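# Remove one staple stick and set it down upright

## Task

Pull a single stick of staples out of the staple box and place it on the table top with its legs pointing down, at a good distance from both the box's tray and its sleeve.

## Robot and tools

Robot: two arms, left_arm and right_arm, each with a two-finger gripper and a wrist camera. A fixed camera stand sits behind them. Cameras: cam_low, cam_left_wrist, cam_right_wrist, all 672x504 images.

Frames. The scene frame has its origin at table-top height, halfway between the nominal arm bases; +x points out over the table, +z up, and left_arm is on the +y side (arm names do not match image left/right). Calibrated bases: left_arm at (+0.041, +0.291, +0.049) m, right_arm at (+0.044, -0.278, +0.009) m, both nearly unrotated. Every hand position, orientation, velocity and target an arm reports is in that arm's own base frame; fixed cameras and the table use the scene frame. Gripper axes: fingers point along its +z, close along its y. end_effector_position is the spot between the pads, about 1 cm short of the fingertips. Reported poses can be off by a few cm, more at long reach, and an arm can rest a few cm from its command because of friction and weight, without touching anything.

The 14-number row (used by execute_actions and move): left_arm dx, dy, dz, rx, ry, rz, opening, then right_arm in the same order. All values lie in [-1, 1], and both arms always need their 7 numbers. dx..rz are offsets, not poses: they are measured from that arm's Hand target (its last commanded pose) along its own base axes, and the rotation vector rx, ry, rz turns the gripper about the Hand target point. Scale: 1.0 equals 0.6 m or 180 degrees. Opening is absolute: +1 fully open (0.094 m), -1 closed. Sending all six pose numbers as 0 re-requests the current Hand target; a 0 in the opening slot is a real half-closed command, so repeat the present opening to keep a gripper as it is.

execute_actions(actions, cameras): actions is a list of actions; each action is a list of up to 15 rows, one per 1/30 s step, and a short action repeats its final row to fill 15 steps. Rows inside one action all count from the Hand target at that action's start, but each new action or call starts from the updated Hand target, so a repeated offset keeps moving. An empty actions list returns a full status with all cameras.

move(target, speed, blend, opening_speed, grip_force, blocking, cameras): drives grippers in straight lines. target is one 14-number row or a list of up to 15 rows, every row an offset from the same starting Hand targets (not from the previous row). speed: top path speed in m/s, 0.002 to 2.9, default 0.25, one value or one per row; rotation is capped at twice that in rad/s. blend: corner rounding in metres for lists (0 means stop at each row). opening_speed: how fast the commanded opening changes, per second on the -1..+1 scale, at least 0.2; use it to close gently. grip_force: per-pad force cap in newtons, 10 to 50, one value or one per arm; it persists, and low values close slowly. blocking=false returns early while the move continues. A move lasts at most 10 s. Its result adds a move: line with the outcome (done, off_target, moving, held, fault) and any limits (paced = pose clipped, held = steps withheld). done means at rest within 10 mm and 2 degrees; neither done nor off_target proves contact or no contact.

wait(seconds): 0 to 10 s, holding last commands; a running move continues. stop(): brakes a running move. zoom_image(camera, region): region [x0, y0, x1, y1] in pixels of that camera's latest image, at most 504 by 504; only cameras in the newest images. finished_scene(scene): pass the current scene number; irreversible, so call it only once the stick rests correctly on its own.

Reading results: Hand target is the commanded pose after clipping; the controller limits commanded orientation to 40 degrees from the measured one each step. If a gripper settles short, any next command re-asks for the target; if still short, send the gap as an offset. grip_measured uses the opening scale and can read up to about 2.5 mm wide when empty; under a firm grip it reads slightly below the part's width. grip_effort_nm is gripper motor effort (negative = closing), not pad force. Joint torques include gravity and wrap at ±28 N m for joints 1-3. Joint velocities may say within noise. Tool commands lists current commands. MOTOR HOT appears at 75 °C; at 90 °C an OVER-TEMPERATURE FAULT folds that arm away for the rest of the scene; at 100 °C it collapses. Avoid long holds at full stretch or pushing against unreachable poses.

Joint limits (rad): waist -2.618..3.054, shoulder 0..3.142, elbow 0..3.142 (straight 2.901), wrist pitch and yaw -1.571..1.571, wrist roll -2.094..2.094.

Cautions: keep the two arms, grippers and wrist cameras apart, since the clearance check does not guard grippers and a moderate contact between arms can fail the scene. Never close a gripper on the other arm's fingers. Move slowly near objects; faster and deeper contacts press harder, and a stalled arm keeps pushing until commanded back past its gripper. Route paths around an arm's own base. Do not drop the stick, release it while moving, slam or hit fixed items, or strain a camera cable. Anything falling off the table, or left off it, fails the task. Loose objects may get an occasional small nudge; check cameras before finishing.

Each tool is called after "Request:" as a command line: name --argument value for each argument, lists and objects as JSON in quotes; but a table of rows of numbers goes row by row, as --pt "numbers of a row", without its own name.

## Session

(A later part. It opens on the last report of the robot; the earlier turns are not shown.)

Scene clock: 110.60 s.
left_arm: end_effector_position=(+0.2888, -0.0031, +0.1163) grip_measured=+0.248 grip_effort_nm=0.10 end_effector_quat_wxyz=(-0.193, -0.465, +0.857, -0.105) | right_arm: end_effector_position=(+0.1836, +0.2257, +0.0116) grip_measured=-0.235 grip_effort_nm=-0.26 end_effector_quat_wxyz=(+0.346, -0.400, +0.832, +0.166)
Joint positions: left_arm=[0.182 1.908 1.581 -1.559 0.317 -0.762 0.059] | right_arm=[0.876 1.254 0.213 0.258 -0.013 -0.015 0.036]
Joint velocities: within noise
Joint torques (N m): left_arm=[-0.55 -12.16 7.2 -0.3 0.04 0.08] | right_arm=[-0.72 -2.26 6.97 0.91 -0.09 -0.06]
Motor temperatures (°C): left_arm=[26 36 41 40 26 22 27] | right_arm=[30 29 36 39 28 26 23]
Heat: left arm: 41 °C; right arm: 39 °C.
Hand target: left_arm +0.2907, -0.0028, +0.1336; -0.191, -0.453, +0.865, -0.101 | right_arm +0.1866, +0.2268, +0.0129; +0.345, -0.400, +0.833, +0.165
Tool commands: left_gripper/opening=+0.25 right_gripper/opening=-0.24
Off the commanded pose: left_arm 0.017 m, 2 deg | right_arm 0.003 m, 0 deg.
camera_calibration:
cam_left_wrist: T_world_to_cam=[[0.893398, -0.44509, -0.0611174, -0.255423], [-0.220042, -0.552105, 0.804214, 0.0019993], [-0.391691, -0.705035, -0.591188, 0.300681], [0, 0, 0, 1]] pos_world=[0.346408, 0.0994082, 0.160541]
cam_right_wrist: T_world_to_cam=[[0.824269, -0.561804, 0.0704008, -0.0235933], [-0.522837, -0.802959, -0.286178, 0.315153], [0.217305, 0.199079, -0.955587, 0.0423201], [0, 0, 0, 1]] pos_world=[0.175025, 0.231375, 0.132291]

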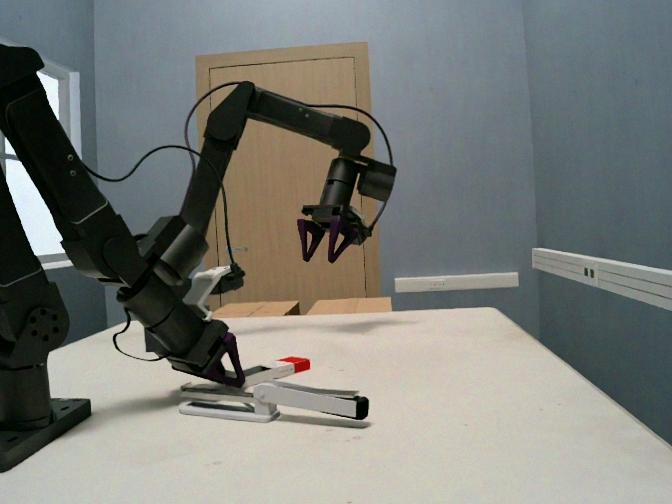

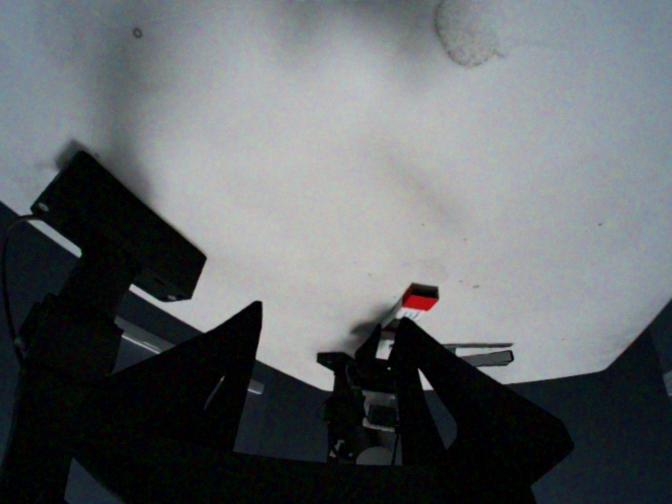

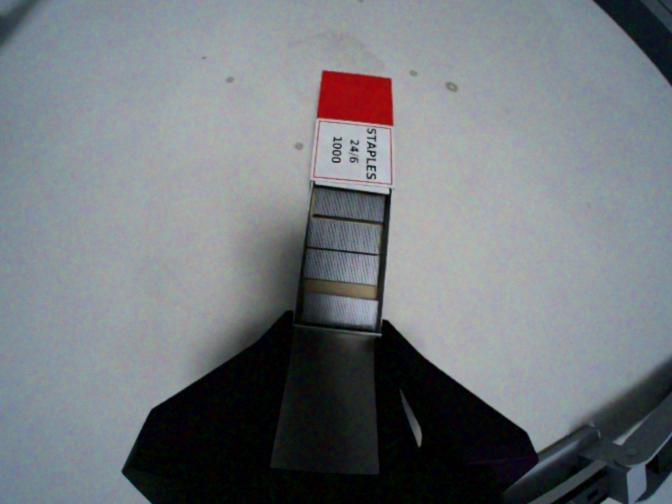

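Request:
execute_actions --actions '[[[0,0,0,0,0,0,0.25,-0.0205,-0.0263,0,0,0,0,-0.24]]]' --cameras '["cam_right_wrist"]'

Request:
zoom_image --camera "cam_right_wrist" --region '[270, 150, 420, 350]'

Scene clock: 113.80 s.
left_arm: end_effector_position=(+0.2888, -0.0031, +0.1163) grip_measured=+0.248 grip_effort_nm=0.09 end_effector_quat_wxyz=(-0.193, -0.465, +0.857, -0.105) | right_arm: end_effector_position=(+0.1744, +0.2126, +0.0119) grip_measured=-0.235 grip_effort_nm=-0.26 end_effector_quat_wxyz=(+0.344, -0.400, +0.834, +0.163)
Joint positions: left_arm=[0.182 1.908 1.581 -1.559 0.317 -0.762 0.059] | right_arm=[0.871 1.149 0.171 0.189 -0.013 -0.018 0.036]
Joint torques (N m): left_arm=[-0.55 -12.16 7.2 -0.29 0.04 0.08] | right_arm=[-0.75 -3.51 5.65 0.92 -0.12 -0.08]
Heat: left arm: 41 °C; right arm: 39 °C.
Hand target: left_arm +0.2907, -0.0028, +0.1336; -0.191, -0.453, +0.865, -0.101 | right_arm +0.1743, +0.2111, +0.0129; +0.345, -0.400, +0.833, +0.165
Off the commanded pose: left_arm 0.017 m, 2 deg | right_arm 0.002 m, 0 deg.
joint sent to its limit (left arm) — joint 4 (wrist pitch), lower limit. The joint targets are off in orientation, not in position.
camera_calibration:
cam_right_wrist: T_world_to_cam=[[0.822735, -0.563963, 0.0710854, -0.0226884], [-0.526145, -0.802889, -0.280251, 0.300418], [0.215125, 0.193171, -0.957291, 0.0488819], [0, 0, 0, 1]] pos_world=[0.166214, 0.218964, 0.132599]
Images, in order (width x height): cam_right_wrist 672x504.

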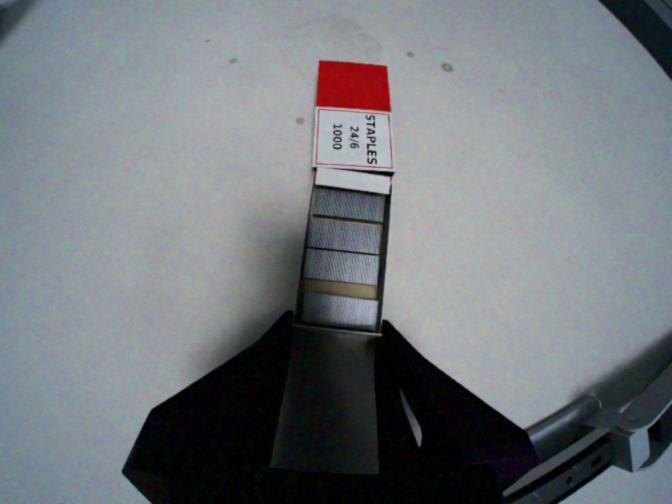

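Scaled by 2.520 from the camera's 672x504 image, which has a finer 960x720 frame.

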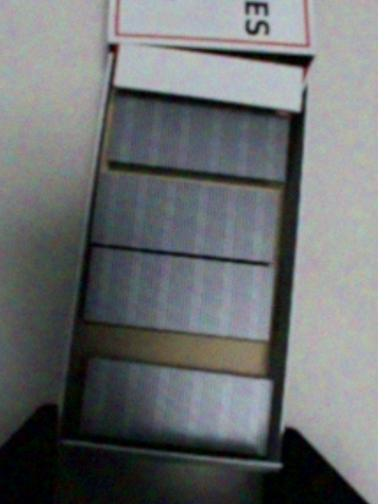

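Request:
execute_actions --actions '[[[0,0,0,0,0,0,0.25,-0.0205,-0.0263,0,0,0,0,-0.24]]]' --cameras '["cam_right_wrist", "cam_low"]'

Request:
zoom_image --camera "cam_right_wrist" --region '[270, 100, 420, 300]'

Request:
zoom_image --camera "cam_low" --region '[150, 300, 400, 450]'

Scene clock: 115.03 s.
left_arm: end_effector_position=(+0.2888, -0.0031, +0.1163) grip_measured=+0.248 grip_effort_nm=0.10 end_effector_quat_wxyz=(-0.193, -0.465, +0.857, -0.105) | right_arm: end_effector_position=(+0.1618, +0.1965, +0.0120) grip_measured=-0.235 grip_effort_nm=-0.26 end_effector_quat_wxyz=(+0.344, -0.401, +0.834, +0.163)
Joint positions: left_arm=[0.182 1.908 1.581 -1.559 0.317 -0.762 0.059] | right_arm=[0.865 0.988 0.116 0.081 -0.018 -0.024 0.036]
Joint torques (N m): left_arm=[-0.57 -12.16 7.2 -0.29 0.03 0.08] | right_arm=[-0.83 -2.36 6.02 0.95 -0.12 -0.06]
Heat: left arm: 41 °C; right arm: 39 °C.
Hand target: left_arm +0.2907, -0.0028, +0.1336; -0.191, -0.453, +0.865, -0.101 | right_arm +0.1621, +0.1952, +0.0129; +0.345, -0.400, +0.833, +0.164
Off the commanded pose: left_arm 0.017 m, 2 deg | right_arm 0.002 m, 0 deg.
joint sent to its limit (left arm) — joint 4 (wrist pitch), lower limit. The joint targets are off in orientation, not in position.
camera_calibration:
cam_right_wrist: T_world_to_cam=[[0.823553, -0.562685, 0.0717341, -0.0218464], [-0.525188, -0.804162, -0.278391, 0.280934], [0.214332, 0.191596, -0.957785, 0.0551533], [0, 0, 0, 1]] pos_world=[0.153714, 0.203057, 0.132602]
Images, in order (width x height): cam_low 672x504, cam_right_wrist 672x504.

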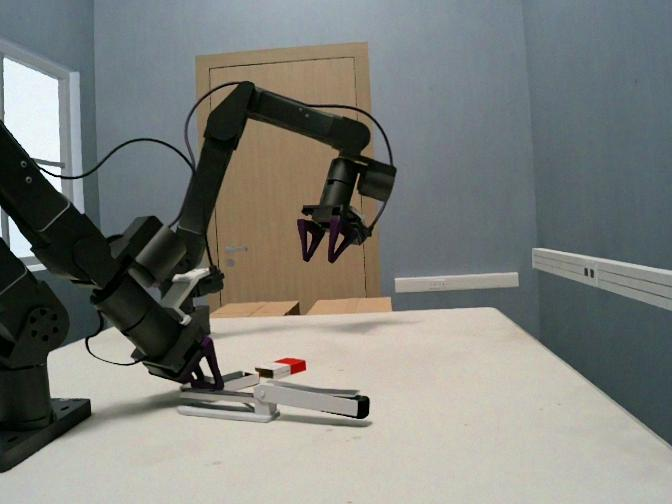

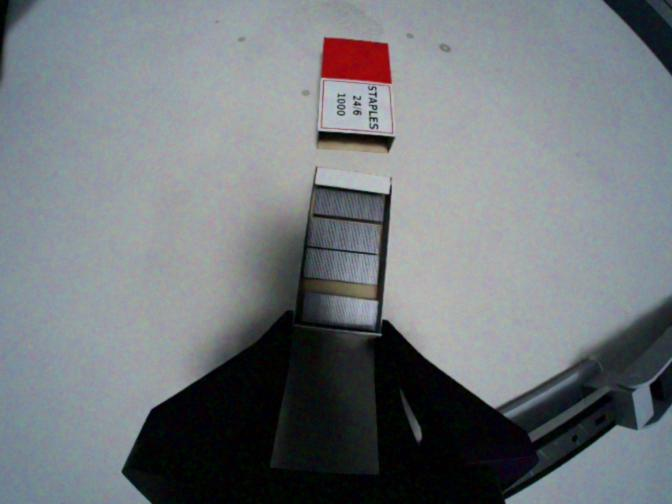

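Scaled by 2.520 from the camera's 672x504 image, which has a finer 960x720 frame.

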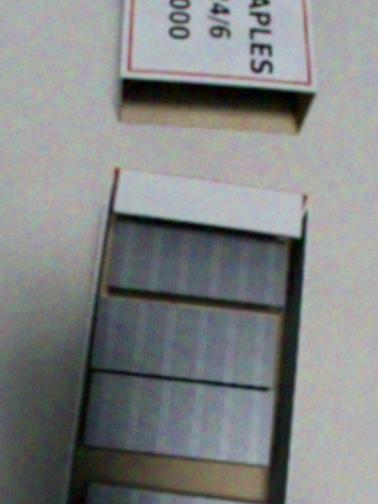

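Scaled by 2.016 from the camera's 672x504 image, which has a finer 960x720 frame.

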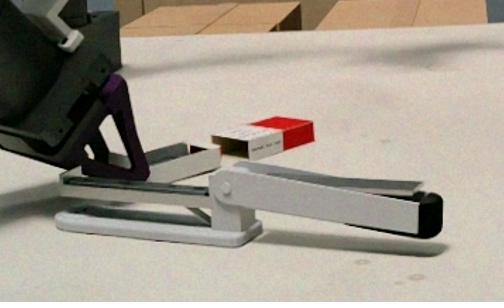

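Request:
move --target '[0,0,0,0,0,0,0.25, 0,0,0.025,0,0,0,-0.25]' --speed 0.05 --cameras '["cam_right_wrist","cam_low"]'

Request:
zoom_image --camera "cam_right_wrist" --region '[270, 150, 420, 350]'

Request:
zoom_image --camera "cam_low" --region '[150, 300, 400, 450]'

Scene clock: 120.20 s.
left_arm: end_effector_position=(+0.2888, -0.0031, +0.1163) grip_measured=+0.248 grip_effort_nm=0.10 end_effector_quat_wxyz=(-0.193, -0.465, +0.857, -0.105) | right_arm: end_effector_position=(+0.1545, +0.1879, +0.0129) grip_measured=-0.246 grip_effort_nm=-0.65 end_effector_quat_wxyz=(+0.327, -0.404, +0.840, +0.155)
Joint positions: left_arm=[0.182 1.908 1.581 -1.559 0.317 -0.762 0.059] | right_arm=[0.865 0.907 0.132 -0.056 -0.018 -0.024 0.035]
Joint torques (N m): left_arm=[-0.55 -12.16 7.2 -0.29 0.04 0.08] | right_arm=[-0.84 -2 9.01 0.92 -0.12 -0.07]
Heat: left arm: 41 °C; right arm: 39 °C.
Hand target: left_arm +0.2907, -0.0028, +0.1336; -0.191, -0.453, +0.865, -0.101 | right_arm +0.1620, +0.1952, +0.0279; +0.345, -0.400, +0.833, +0.165
Off the commanded pose: left_arm 0.017 m, 2 deg | right_arm 0.018 m, 3 deg.
joint sent to its limit (left arm) — joint 4 (wrist pitch), lower limit. The joint targets are off in orientation, not in position.
move: off_target (left_arm, right_arm)
camera_calibration:
cam_right_wrist: T_world_to_cam=[[0.825342, -0.560586, 0.0674795, -0.0213364], [-0.531924, -0.812044, -0.240084, 0.272509], [0.189384, 0.162258, -0.968404, 0.0687727], [0, 0, 0, 1]] pos_world=[0.149539, 0.198169, 0.133465]
Images, in order (width x height): cam_low 672x504, cam_right_wrist 672x504.

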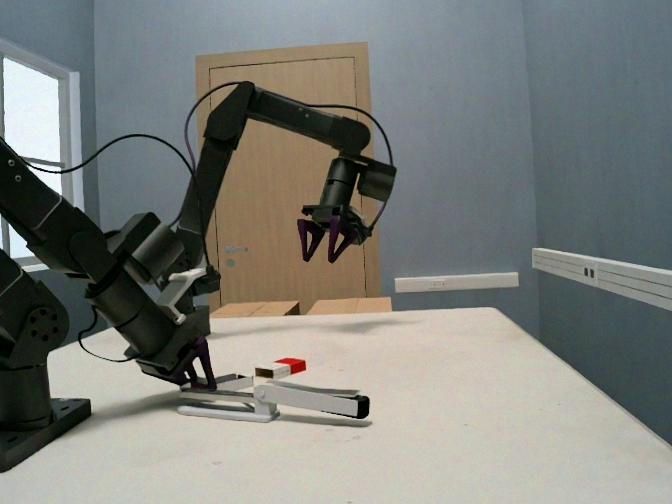

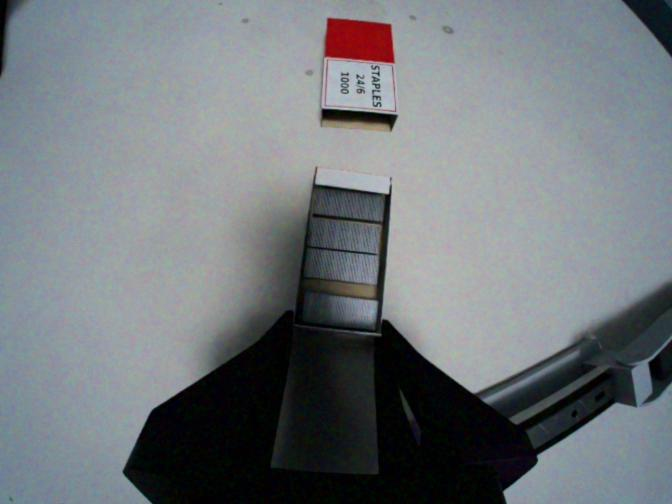

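Scaled by 2.520 from the camera's 672x504 image, which has a finer 960x720 frame.

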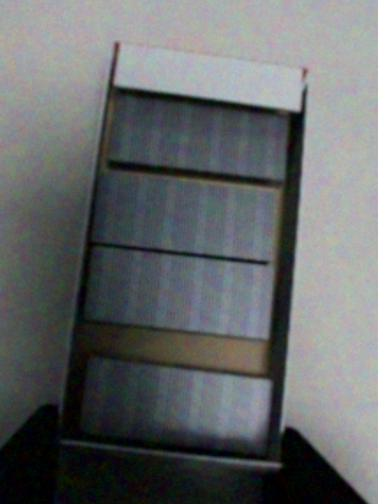

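Scaled by 2.016 from the camera's 672x504 image, which has a finer 960x720 frame.

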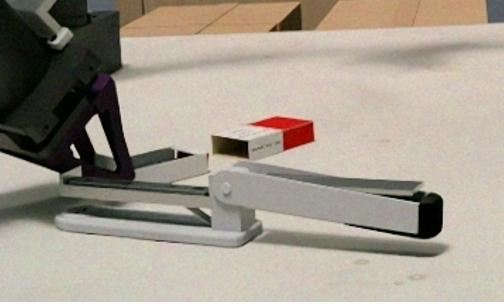

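Request:
move --target '[0,0,0,0,0,0,0.25, -0.005,-0.006,0.02,0,0,0,-0.25]' --speed 0.05 --cameras '["cam_right_wrist","cam_low"]'

Request:
zoom_image --camera "cam_right_wrist" --region '[270, 150, 420, 350]'

Request:
zoom_image --camera "cam_low" --region '[150, 300, 400, 450]'

Scene clock: 121.67 s.
left_arm: end_effector_position=(+0.2888, -0.0031, +0.1163) grip_measured=+0.248 grip_effort_nm=0.10 end_effector_quat_wxyz=(-0.193, -0.465, +0.857, -0.105) | right_arm: end_effector_position=(+0.1520, +0.1849, +0.0242) grip_measured=-0.246 grip_effort_nm=-0.60 end_effector_quat_wxyz=(+0.326, -0.404, +0.840, +0.155)
Joint positions: left_arm=[0.182 1.908 1.581 -1.559 0.317 -0.762 0.059] | right_arm=[0.865 0.82 0.163 -0.174 -0.018 -0.024 0.035]
Joint torques (N m): left_arm=[-0.57 -12.18 7.2 -0.29 0.04 0.08] | right_arm=[-0.9 -1.61 9.43 0.97 -0.12 -0.07]
Heat: left arm: 41 °C; right arm: 39 °C.
Hand target: left_arm +0.2907, -0.0028, +0.1336; -0.191, -0.453, +0.865, -0.101 | right_arm +0.1591, +0.1916, +0.0399; +0.345, -0.400, +0.833, +0.165
Off the commanded pose: left_arm 0.017 m, 2 deg | right_arm 0.018 m, 3 deg.
joint sent to its limit (left arm) — joint 4 (wrist pitch), lower limit. The joint targets are off in orientation, not in position.
move: off_target (left_arm, right_arm)
camera_calibration:
cam_right_wrist: T_world_to_cam=[[0.825399, -0.56051, 0.0674098, -0.0217303], [-0.532014, -0.812216, -0.239303, 0.271387], [0.188883, 0.161658, -0.968602, 0.0808972], [0, 0, 0, 1]] pos_world=[0.147038, 0.195167, 0.144766]
Images, in order (width x height): cam_low 672x504, cam_right_wrist 672x504.

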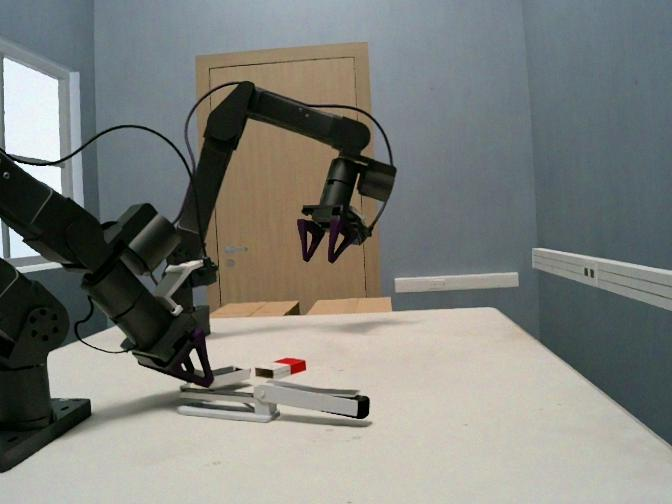

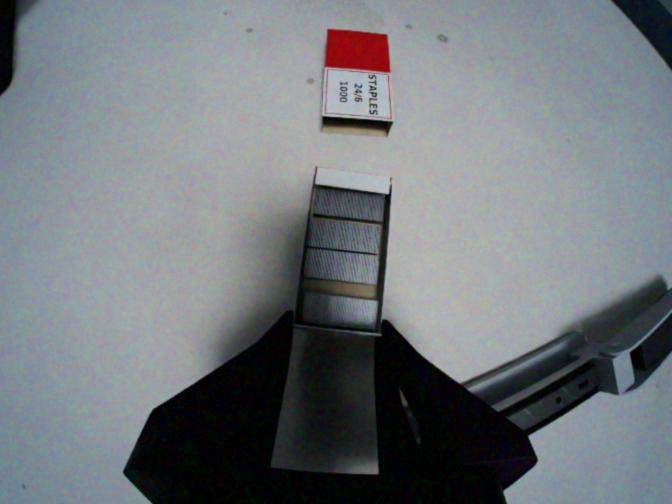

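Scaled by 2.520 from the camera's 672x504 image, which has a finer 960x720 frame.

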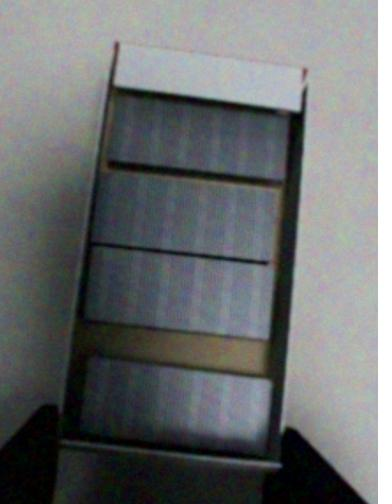

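Scaled by 2.016 from the camera's 672x504 image, which has a finer 960x720 frame.

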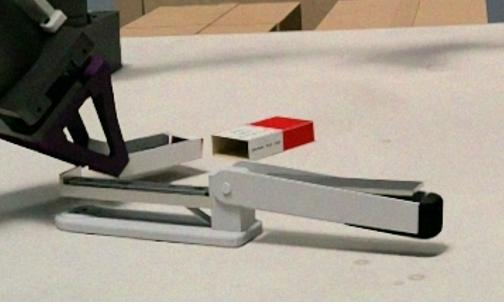

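Request:
move --target '[0,0,0,0,0,0,0.25, 0,0,0.0417,-0.0657,0.0513,0,-0.25]' --speed 0.06 --cameras '["cam_right_wrist","cam_low"]'

Request:
zoom_image --camera "cam_right_wrist" --region '[270, 150, 420, 350]'

Request:
zoom_image --camera "cam_low" --region '[150, 300, 400, 450]'

Scene clock: 125.00 s.
left_arm: end_effector_position=(+0.2888, -0.0031, +0.1163) grip_measured=+0.248 grip_effort_nm=0.09 end_effector_quat_wxyz=(-0.193, -0.465, +0.857, -0.105) | right_arm: end_effector_position=(+0.1530, +0.1856, +0.0541) grip_measured=-0.248 grip_effort_nm=-0.69 end_effector_quat_wxyz=(+0.220, -0.419, +0.875, +0.107)
Joint positions: left_arm=[0.182 1.908 1.581 -1.559 0.317 -0.762 0.059] | right_arm=[0.865 1.006 0.498 -0.569 -0.016 -0.024 0.035]
Joint velocities: left_arm=[within noise] | right_arm=[-0.002 -0.012 -0.002 0.007 0.081 -0.081 -0.004]
Joint torques (N m): left_arm=[-0.55 -12.18 7.19 -0.29 0.03 0.07] | right_arm=[0.23 -1.8 9.35 0.66 0.04 -0.05]
Heat: left arm: 41 °C; right arm: 39 °C.
Hand target: left_arm +0.2907, -0.0028, +0.1336; -0.191, -0.453, +0.865, -0.101 | right_arm +0.1590, +0.1916, +0.0649; +0.234, -0.419, +0.871, +0.110
Off the commanded pose: left_arm 0.017 m, 2 deg | right_arm 0.014 m, 2 deg.
joint sent to its limit (left arm) — joint 4 (wrist pitch), lower limit. The joint targets are off in orientation, not in position.
move: off_target (left_arm, right_arm)
camera_calibration:
cam_right_wrist: T_world_to_cam=[[0.833501, -0.551015, 0.0407183, -0.0256941], [-0.551553, -0.834137, 0.00241038, 0.273677], [0.0326365, -0.0244673, -0.999168, 0.169702], [0, 0, 0, 1]] pos_world=[0.166825, 0.218279, 0.169947]
Images, in order (width x height): cam_low 672x504, cam_right_wrist 672x504.

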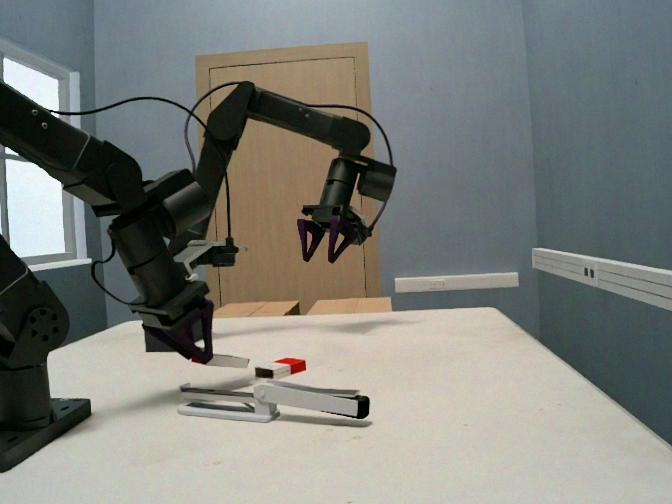

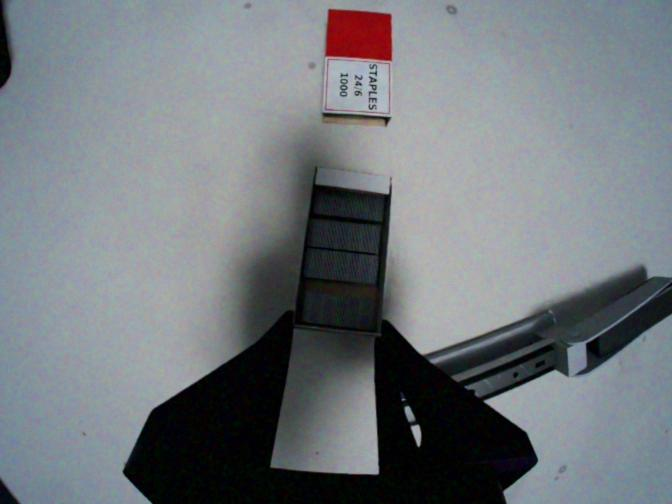

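Scaled by 2.520 from the camera's 672x504 image, which has a finer 960x720 frame.

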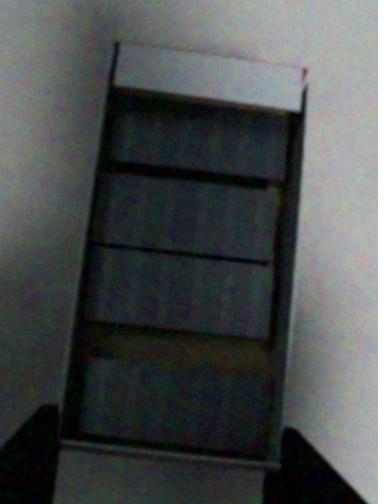

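Scaled by 2.016 from the camera's 672x504 image, which has a finer 960x720 frame.

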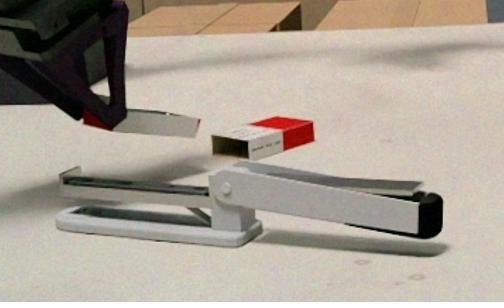

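Request:
move --target '[0,0,0,0,0,0,0.25, 0,0,0.02,-0.035,0.0274,0,-0.25]' --speed 0.06 --cameras '["cam_right_wrist"]'

Request:
zoom_image --camera "cam_right_wrist" --region '[270, 150, 420, 350]'

Scene clock: 127.00 s.
left_arm: end_effector_position=(+0.2888, -0.0031, +0.1163) grip_measured=+0.248 grip_effort_nm=0.10 end_effector_quat_wxyz=(-0.193, -0.465, +0.857, -0.105) | right_arm: end_effector_position=(+0.1541, +0.1851, +0.0674) grip_measured=-0.247 grip_effort_nm=-0.67 end_effector_quat_wxyz=(+0.160, -0.424, +0.888, +0.077)
Joint positions: left_arm=[0.182 1.908 1.581 -1.559 0.317 -0.762 0.059] | right_arm=[0.865 1.13 0.67 -0.754 -0.01 -0.024 0.035]
Joint torques (N m): left_arm=[-0.55 -12.18 7.2 -0.3 0.03 0.08] | right_arm=[0.68 -2.62 9.17 0.52 0.05 -0.02]
Heat: left arm: 41 °C; right arm: 39 °C.
Hand target: left_arm +0.2907, -0.0028, +0.1336; -0.191, -0.453, +0.865, -0.101 | right_arm +0.1590, +0.1916, +0.0769; +0.173, -0.426, +0.885, +0.079
Off the commanded pose: left_arm 0.017 m, 2 deg | right_arm 0.013 m, 2 deg.
joint sent to its limit (left arm) — joint 4 (wrist pitch), lower limit. The joint targets are off in orientation, not in position.
move: off_target (left_arm, right_arm)
camera_calibration:
cam_right_wrist: T_world_to_cam=[[0.835047, -0.549369, 0.0298423, -0.0273053], [-0.547763, -0.825079, 0.138565, 0.262436], [-0.0515011, -0.132055, -0.989904, 0.215197], [0, 0, 0, 1]] pos_world=[0.177637, 0.229948, 0.177475]
Images, in order (width x height): cam_right_wrist 672x504.

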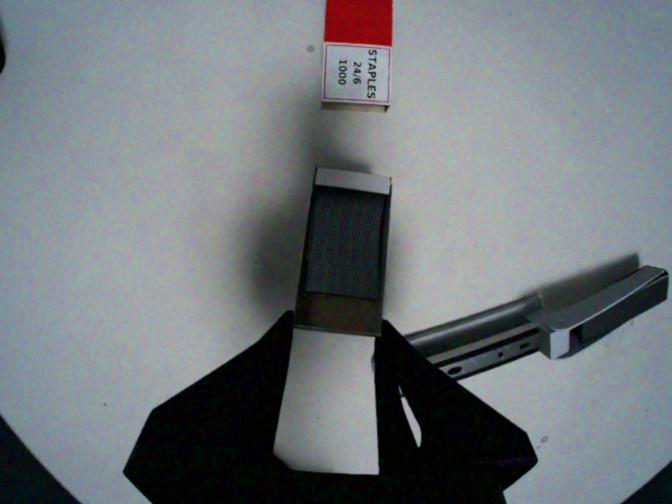

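Scaled by 2.520 from the camera's 672x504 image, which has a finer 960x720 frame.

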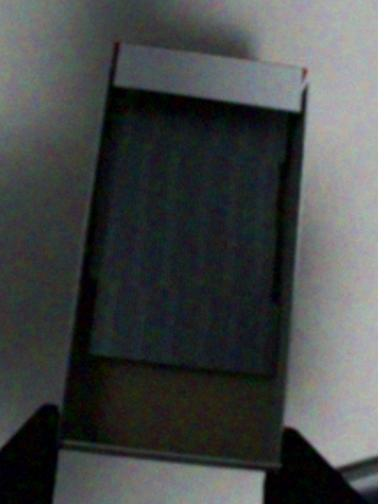

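Request:
move --target '[0,0,0,0,0,0,0.25, 0,0,0.0,0.1926,-0.1506,0,-0.25]' --speed 0.12 --cameras '["cam_right_wrist","cam_low"]'

Request:
zoom_image --camera "cam_right_wrist" --region '[270, 150, 420, 350]'

Scene clock: 138.13 s.
left_arm: end_effector_position=(+0.2888, -0.0031, +0.1163) grip_measured=+0.248 grip_effort_nm=0.09 end_effector_quat_wxyz=(-0.193, -0.465, +0.857, -0.105) | right_arm: end_effector_position=(+0.1575, +0.1906, +0.0758) grip_measured=-0.247 grip_effort_nm=-0.67 end_effector_quat_wxyz=(+0.481, -0.366, +0.763, +0.230)
Joint positions: left_arm=[0.182 1.908 1.581 -1.559 0.317 -0.762 0.059] | right_arm=[0.841 0.323 0.01 -0.135 -0.047 -0.024 0.035]
Joint torques (N m): left_arm=[-0.57 -12.18 7.2 -0.29 0.03 0.08] | right_arm=[-0.76 1.54 6.97 1.45 -0.15 -0.01]
Heat: left arm: 41 °C; right arm: 38 °C.
Hand target: left_arm +0.2907, -0.0028, +0.1336; -0.191, -0.453, +0.865, -0.101 | right_arm +0.1590, +0.1916, +0.0769; +0.490, -0.362, +0.757, +0.236
Off the commanded pose: left_arm 0.017 m, 2 deg | right_arm 0.002 m, 2 deg.
joint sent to its limit (left arm) — joint 4 (wrist pitch), lower limit. The joint targets are off in orientation, not in position.
joint sent to its limit (right arm) — joint 3 (elbow), lower limit, where the elbow is as bent as it goes. The joint targets still meet the commanded pose.
move: off_target (left_arm)
camera_calibration:
cam_right_wrist: T_world_to_cam=[[0.806478, -0.584229, 0.0909345, -0.0208635], [-0.431622, -0.686836, -0.584773, 0.277852], [0.404098, 0.432357, -0.806084, 0.031128], [0, 0, 0, 1]] pos_world=[0.124174, 0.165191, 0.189469]
Images, in order (width x height): cam_low 672x504, cam_right_wrist 672x504.

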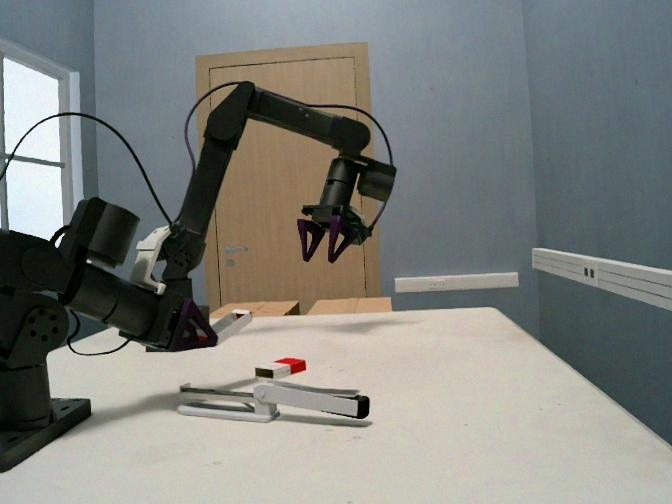

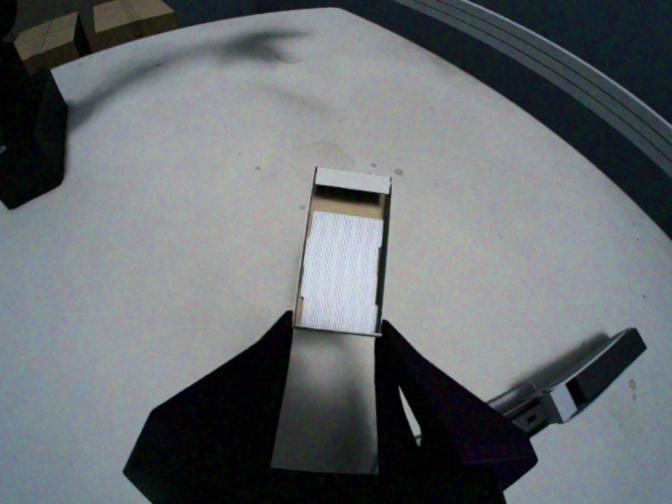

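Scaled by 2.520 from the camera's 672x504 image, which has a finer 960x720 frame.

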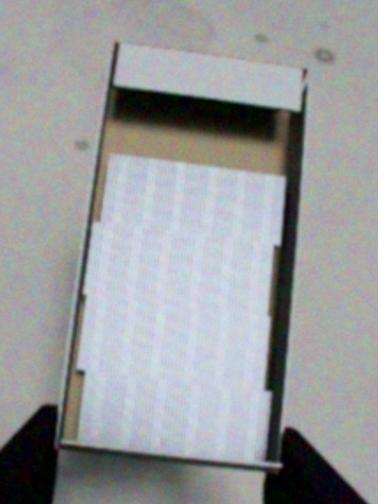

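Request:
move --target '[0,0,0,0,0,0,0.25, 0.0,0.0,0.03,-0.1488,0.1164,0,-0.26]' --speed 0.12 --cameras '["cam_right_wrist"]'

Request:
zoom_image --camera "cam_right_wrist" --region '[270, 150, 420, 350]'

Scene clock: 153.40 s.
left_arm: end_effector_position=(+0.2888, -0.0031, +0.1163) grip_measured=+0.248 grip_effort_nm=0.10 end_effector_quat_wxyz=(-0.193, -0.465, +0.857, -0.105) | right_arm: end_effector_position=(+0.1547, +0.1855, +0.0832) grip_measured=-0.260 grip_effort_nm=-1.02 end_effector_quat_wxyz=(+0.235, -0.414, +0.872, +0.114)
Joint positions: left_arm=[0.182 1.908 1.581 -1.559 0.317 -0.762 0.059] | right_arm=[0.857 0.946 0.575 -0.673 -0.019 -0.024 0.035]
Joint torques (N m): left_arm=[-0.55 -12.18 7.2 -0.29 0.04 0.08] | right_arm=[0.79 -1.57 9.61 0.73 0.04 -0.05]
Heat: left arm: 41 °C; right arm: 38 °C.
Hand target: left_arm +0.2907, -0.0028, +0.1336; -0.191, -0.453, +0.865, -0.101 | right_arm +0.1590, +0.1917, +0.0949; +0.249, -0.417, +0.866, +0.117
Off the commanded pose: left_arm 0.017 m, 2 deg | right_arm 0.014 m, 2 deg.
joint sent to its limit (left arm) — joint 4 (wrist pitch), lower limit. The joint targets are off in orientation, not in position.
move: off_target (left_arm, right_arm)
camera_calibration:
cam_right_wrist: T_world_to_cam=[[0.829185, -0.557358, 0.0424619, -0.0267231], [-0.556485, -0.830269, -0.0312766, 0.277368], [0.0526871, 0.00230474, -0.998608, 0.190629], [0, 0, 0, 1]] pos_world=[0.166466, 0.214956, 0.200174]
Images, in order (width x height): cam_right_wrist 672x504.

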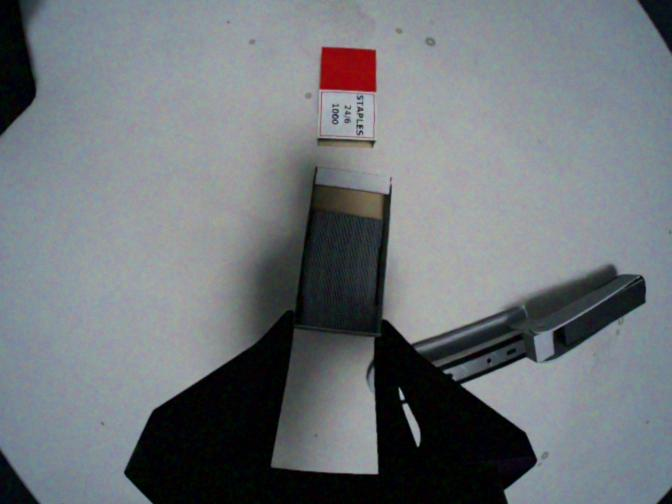

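Scaled by 2.520 from the camera's 672x504 image, which has a finer 960x720 frame.

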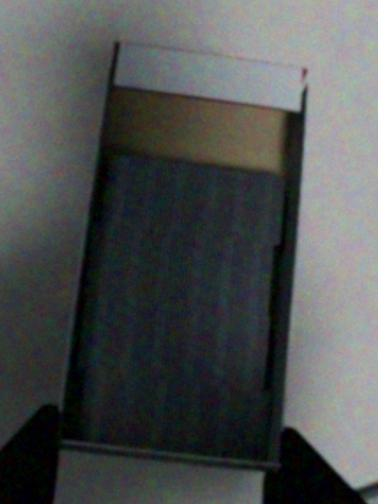

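Request:
move --target '[0,0,0,0,0,0,0.25, 0.0,0.0,0.0,-0.0088,0.0068,0,-0.26]' --speed 0.05 --cameras '["cam_right_wrist"]'

Request:
zoom_image --camera "cam_right_wrist" --region '[270, 150, 420, 350]'

Scene clock: 157.43 s.
left_arm: end_effector_position=(+0.2888, -0.0031, +0.1163) grip_measured=+0.248 grip_effort_nm=0.09 end_effector_quat_wxyz=(-0.193, -0.465, +0.857, -0.105) | right_arm: end_effector_position=(+0.1548, +0.1850, +0.0834) grip_measured=-0.260 grip_effort_nm=-1.02 end_effector_quat_wxyz=(+0.220, -0.416, +0.876, +0.106)
Joint positions: left_arm=[0.182 1.908 1.581 -1.559 0.317 -0.762 0.059] | right_arm=[0.857 0.98 0.606 -0.705 -0.017 -0.024 0.035]
Joint torques (N m): left_arm=[-0.57 -12.18 7.2 -0.29 0.03 0.08] | right_arm=[0.91 -1.68 9.63 0.69 0.04 -0.05]
Heat: left arm: 41 °C; right arm: 38 °C.
Hand target: left_arm +0.2907, -0.0028, +0.1336; -0.191, -0.453, +0.865, -0.101 | right_arm +0.1590, +0.1916, +0.0949; +0.234, -0.419, +0.871, +0.109
Off the commanded pose: left_arm 0.017 m, 2 deg | right_arm 0.014 m, 2 deg.
joint sent to its limit (left arm) — joint 4 (wrist pitch), lower limit. The joint targets are off in orientation, not in position.
move: off_target (left_arm, right_arm)
camera_calibration:
cam_right_wrist: T_world_to_cam=[[0.82945, -0.557128, 0.0402511, -0.0269776], [-0.557692, -0.830041, 0.00343595, 0.274184], [0.0314958, -0.0252976, -0.999184, 0.199169], [0, 0, 0, 1]] pos_world=[0.169014, 0.217593, 0.19915]
Images, in order (width x height): cam_right_wrist 672x504.

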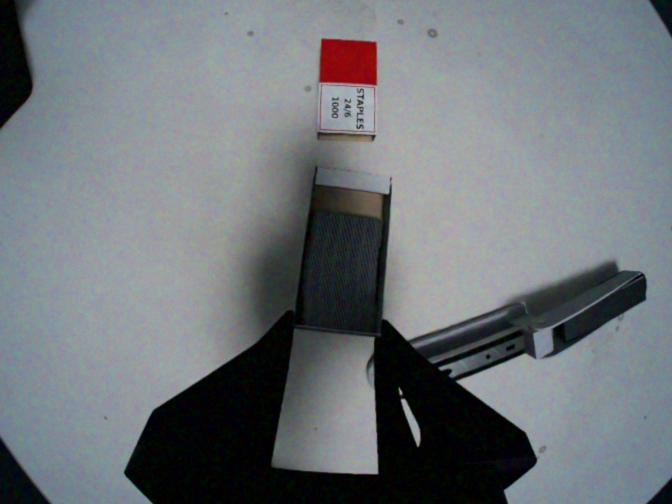

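Scaled by 2.520 from the camera's 672x504 image, which has a finer 960x720 frame.

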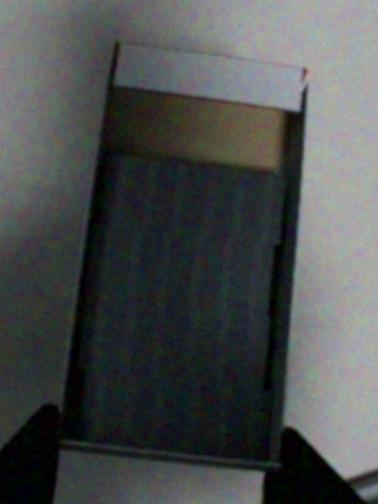

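Request:
move --target '[0,0,0,0,0,0,0.25, 0.0,0.0,0.0,-0.0088,0.0068,0,-0.26]' --speed 0.03 --cameras '["cam_right_wrist"]'

Request:
zoom_image --camera "cam_right_wrist" --region '[270, 150, 420, 350]'

Scene clock: 159.67 s.
left_arm: end_effector_position=(+0.2888, -0.0031, +0.1163) grip_measured=+0.248 grip_effort_nm=0.09 end_effector_quat_wxyz=(-0.193, -0.465, +0.857, -0.105) | right_arm: end_effector_position=(+0.1545, +0.1852, +0.0838) grip_measured=-0.260 grip_effort_nm=-1.02 end_effector_quat_wxyz=(+0.205, -0.418, +0.879, +0.099)
Joint positions: left_arm=[0.182 1.908 1.581 -1.559 0.317 -0.762 0.059] | right_arm=[0.861 1.014 0.638 -0.736 -0.014 -0.024 0.035]
Joint torques (N m): left_arm=[-0.55 -12.16 7.21 -0.29 0.03 0.08] | right_arm=[0.79 -1.91 9.54 0.63 0.05 -0.04]
Heat: left arm: 41 °C; right arm: 38 °C.
Hand target: left_arm +0.2907, -0.0028, +0.1336; -0.191, -0.453, +0.865, -0.101 | right_arm +0.1590, +0.1916, +0.0949; +0.219, -0.421, +0.874, +0.102
Off the commanded pose: left_arm 0.017 m, 2 deg | right_arm 0.014 m, 2 deg.
joint sent to its limit (left arm) — joint 4 (wrist pitch), lower limit. The joint targets are off in orientation, not in position.
move: off_target (left_arm, right_arm)
camera_calibration:
cam_right_wrist: T_world_to_cam=[[0.831548, -0.554141, 0.0381566, -0.0272572], [-0.555345, -0.830778, 0.0374045, 0.271151], [0.0109723, -0.0522937, -0.998571, 0.207726], [0, 0, 0, 1]] pos_world=[0.170969, 0.221025, 0.198327]
Images, in order (width x height): cam_right_wrist 672x504.

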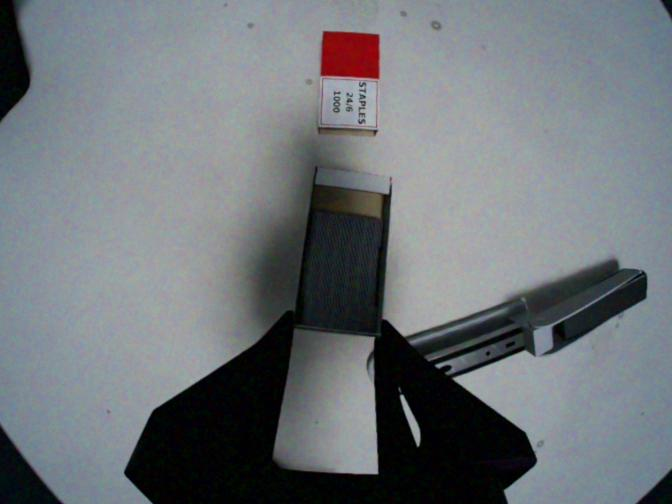

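Scaled by 2.520 from the camera's 672x504 image, which has a finer 960x720 frame.

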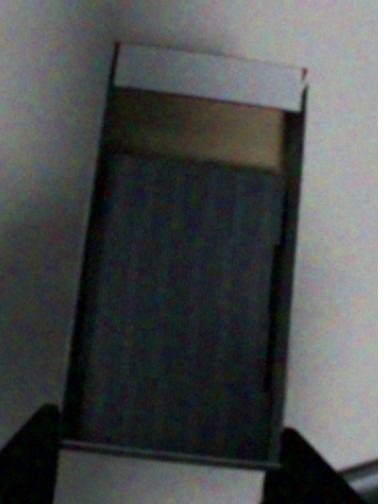

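Request:
move --target '[0,0,0,0,0,0,0.25, 0.0,0.0,0.0,-0.0088,0.0068,0,-0.26]' --speed 0.03 --cameras '["cam_right_wrist"]'

Request:
zoom_image --camera "cam_right_wrist" --region '[270, 150, 420, 350]'

Scene clock: 161.07 s.
left_arm: end_effector_position=(+0.2888, -0.0031, +0.1163) grip_measured=+0.248 grip_effort_nm=0.09 end_effector_quat_wxyz=(-0.193, -0.465, +0.857, -0.105) | right_arm: end_effector_position=(+0.1547, +0.1850, +0.0842) grip_measured=-0.260 grip_effort_nm=-1.02 end_effector_quat_wxyz=(+0.190, -0.420, +0.883, +0.091)
Joint positions: left_arm=[0.182 1.908 1.581 -1.559 0.317 -0.762 0.059] | right_arm=[0.861 1.049 0.67 -0.768 -0.012 -0.024 0.035]
Joint torques (N m): left_arm=[-0.55 -12.18 7.2 -0.29 0.04 0.08] | right_arm=[0.9 -2.13 9.47 0.58 0.05 -0.02]
Heat: left arm: 41 °C; right arm: 38 °C.
Hand target: left_arm +0.2907, -0.0028, +0.1336; -0.191, -0.453, +0.865, -0.101 | right_arm +0.1590, +0.1916, +0.0949; +0.203, -0.423, +0.878, +0.094
Off the commanded pose: left_arm 0.017 m, 2 deg | right_arm 0.013 m, 2 deg.
joint sent to its limit (left arm) — joint 4 (wrist pitch), lower limit. The joint targets are off in orientation, not in position.
move: off_target (left_arm, right_arm)
camera_calibration:
cam_right_wrist: T_world_to_cam=[[0.831914, -0.553757, 0.0356598, -0.0275062], [-0.554812, -0.828883, 0.0716755, 0.267744], [-0.010133, -0.0794123, -0.99679, 0.216212], [0, 0, 0, 1]] pos_world=[0.173621, 0.223866, 0.197308]
Images, in order (width x height): cam_right_wrist 672x504.

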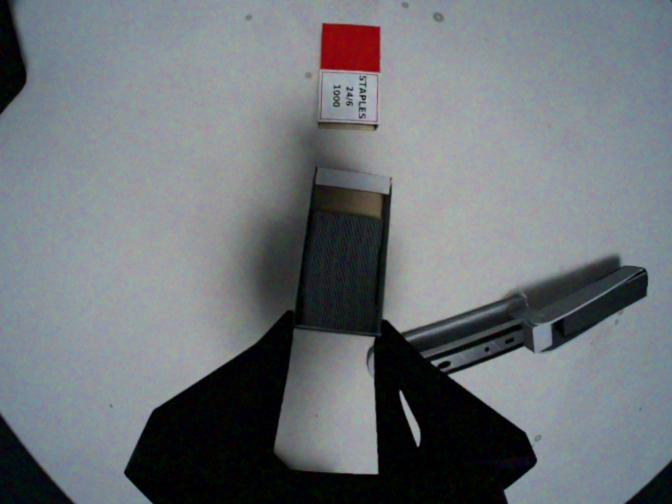

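Scaled by 2.520 from the camera's 672x504 image, which has a finer 960x720 frame.

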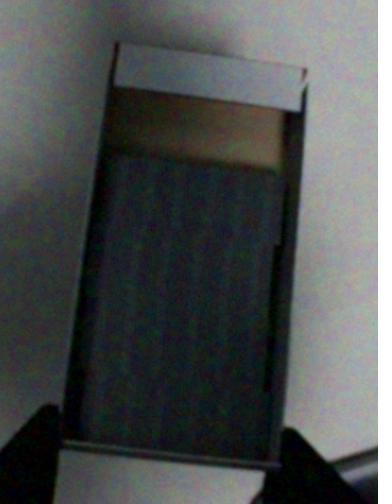

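Request:
move --target '[0,0,0,0,0,0,0.25, 0.0,0.0,0.0,-0.0066,0.0051,0,-0.26]' --speed 0.03 --cameras '["cam_right_wrist"]'

Request:
zoom_image --camera "cam_right_wrist" --region '[270, 150, 420, 350]'

Scene clock: 162.17 s.
left_arm: end_effector_position=(+0.2888, -0.0031, +0.1163) grip_measured=+0.248 grip_effort_nm=0.09 end_effector_quat_wxyz=(-0.193, -0.465, +0.857, -0.105) | right_arm: end_effector_position=(+0.1549, +0.1849, +0.0846) grip_measured=-0.260 grip_effort_nm=-1.02 end_effector_quat_wxyz=(+0.179, -0.421, +0.885, +0.086)
Joint positions: left_arm=[0.182 1.908 1.581 -1.559 0.317 -0.762 0.059] | right_arm=[0.861 1.074 0.694 -0.792 -0.011 -0.024 0.035]
Joint torques (N m): left_arm=[-0.55 -12.18 7.2 -0.29 0.03 0.08] | right_arm=[0.99 -2.28 9.44 0.52 0.05 -0.03]
Heat: left arm: 41 °C; right arm: 38 °C.
Hand target: left_arm +0.2907, -0.0028, +0.1336; -0.191, -0.453, +0.865, -0.101 | right_arm +0.1590, +0.1917, +0.0950; +0.192, -0.424, +0.881, +0.089
Off the commanded pose: left_arm 0.017 m, 2 deg | right_arm 0.013 m, 2 deg.
joint sent to its limit (left arm) — joint 4 (wrist pitch), lower limit. The joint targets are off in orientation, not in position.
move: off_target (left_arm, right_arm)
camera_calibration:
cam_right_wrist: T_world_to_cam=[[0.83221, -0.553444, 0.0335623, -0.027689], [-0.553863, -0.826978, 0.0966647, 0.265074], [-0.0257432, -0.0990342, -0.994751, 0.222531], [0, 0, 0, 1]] pos_world=[0.175587, 0.225924, 0.196669]
Images, in order (width x height): cam_right_wrist 672x504.

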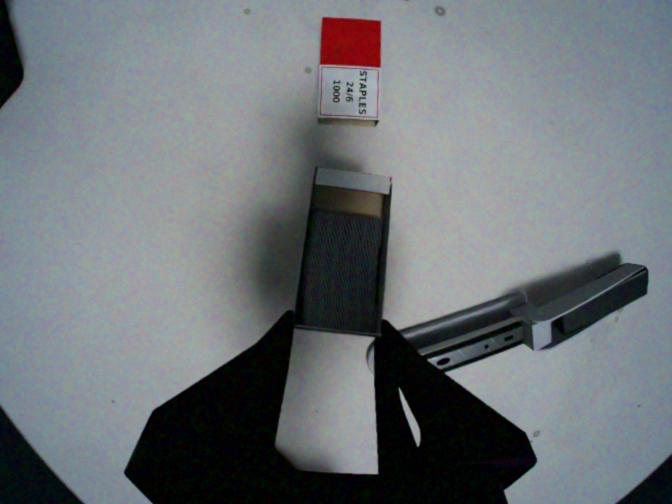

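Scaled by 2.520 from the camera's 672x504 image, which has a finer 960x720 frame.

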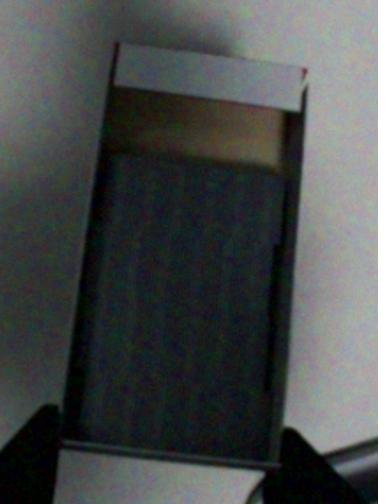

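Request:
move --target '[0,0,0,0,0,0,0.25, 0.0,0.0,0.0,-0.0066,0.0051,0,-0.26]' --speed 0.03 --cameras '["cam_right_wrist"]'

Request:
zoom_image --camera "cam_right_wrist" --region '[270, 150, 420, 350]'

Scene clock: 163.30 s.
left_arm: end_effector_position=(+0.2888, -0.0031, +0.1163) grip_measured=+0.248 grip_effort_nm=0.09 end_effector_quat_wxyz=(-0.193, -0.465, +0.857, -0.105) | right_arm: end_effector_position=(+0.1544, +0.1852, +0.0847) grip_measured=-0.260 grip_effort_nm=-1.02 end_effector_quat_wxyz=(+0.167, -0.423, +0.887, +0.080)
Joint positions: left_arm=[0.182 1.908 1.581 -1.559 0.317 -0.762 0.059] | right_arm=[0.864 1.1 0.718 -0.816 -0.01 -0.024 0.035]
Joint torques (N m): left_arm=[-0.54 -12.18 7.2 -0.29 0.03 0.08] | right_arm=[0.77 -2.47 9.37 0.5 0.04 -0.02]
Heat: left arm: 41 °C; right arm: 37 °C.
Hand target: left_arm +0.2907, -0.0028, +0.1336; -0.191, -0.453, +0.865, -0.101 | right_arm +0.1589, +0.1916, +0.0948; +0.180, -0.425, +0.883, +0.083
Off the commanded pose: left_arm 0.017 m, 2 deg | right_arm 0.013 m, 2 deg.
joint sent to its limit (left arm) — joint 4 (wrist pitch), lower limit. The joint targets are off in orientation, not in position.
move: off_target (left_arm, right_arm)
camera_calibration:
cam_right_wrist: T_world_to_cam=[[0.834304, -0.550385, 0.0318286, -0.0278889], [-0.549757, -0.826251, 0.122784, 0.262025], [-0.0412802, -0.119937, -0.991923, 0.228666], [0, 0, 0, 1]] pos_world=[0.176757, 0.228574, 0.195534]
Images, in order (width x height): cam_right_wrist 672x504.

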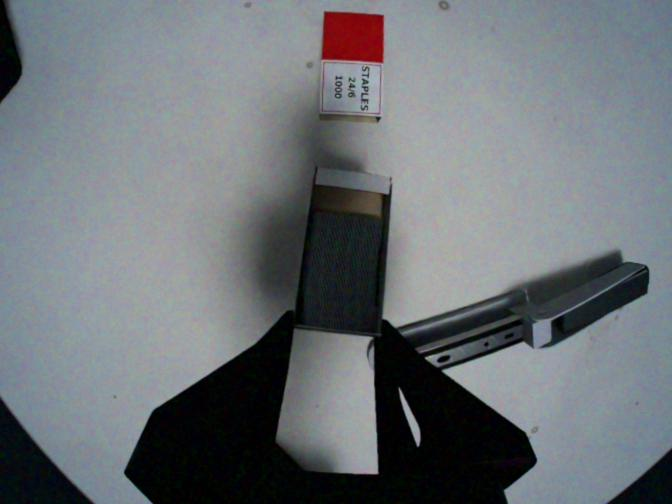

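Scaled by 2.520 from the camera's 672x504 image, which has a finer 960x720 frame.

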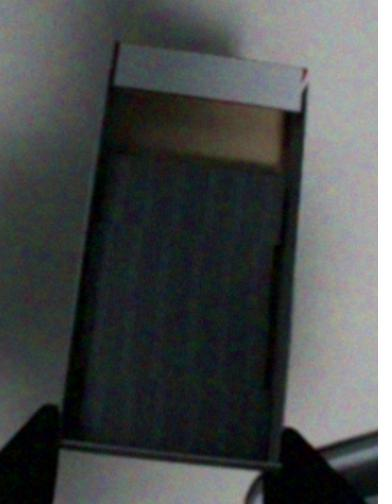

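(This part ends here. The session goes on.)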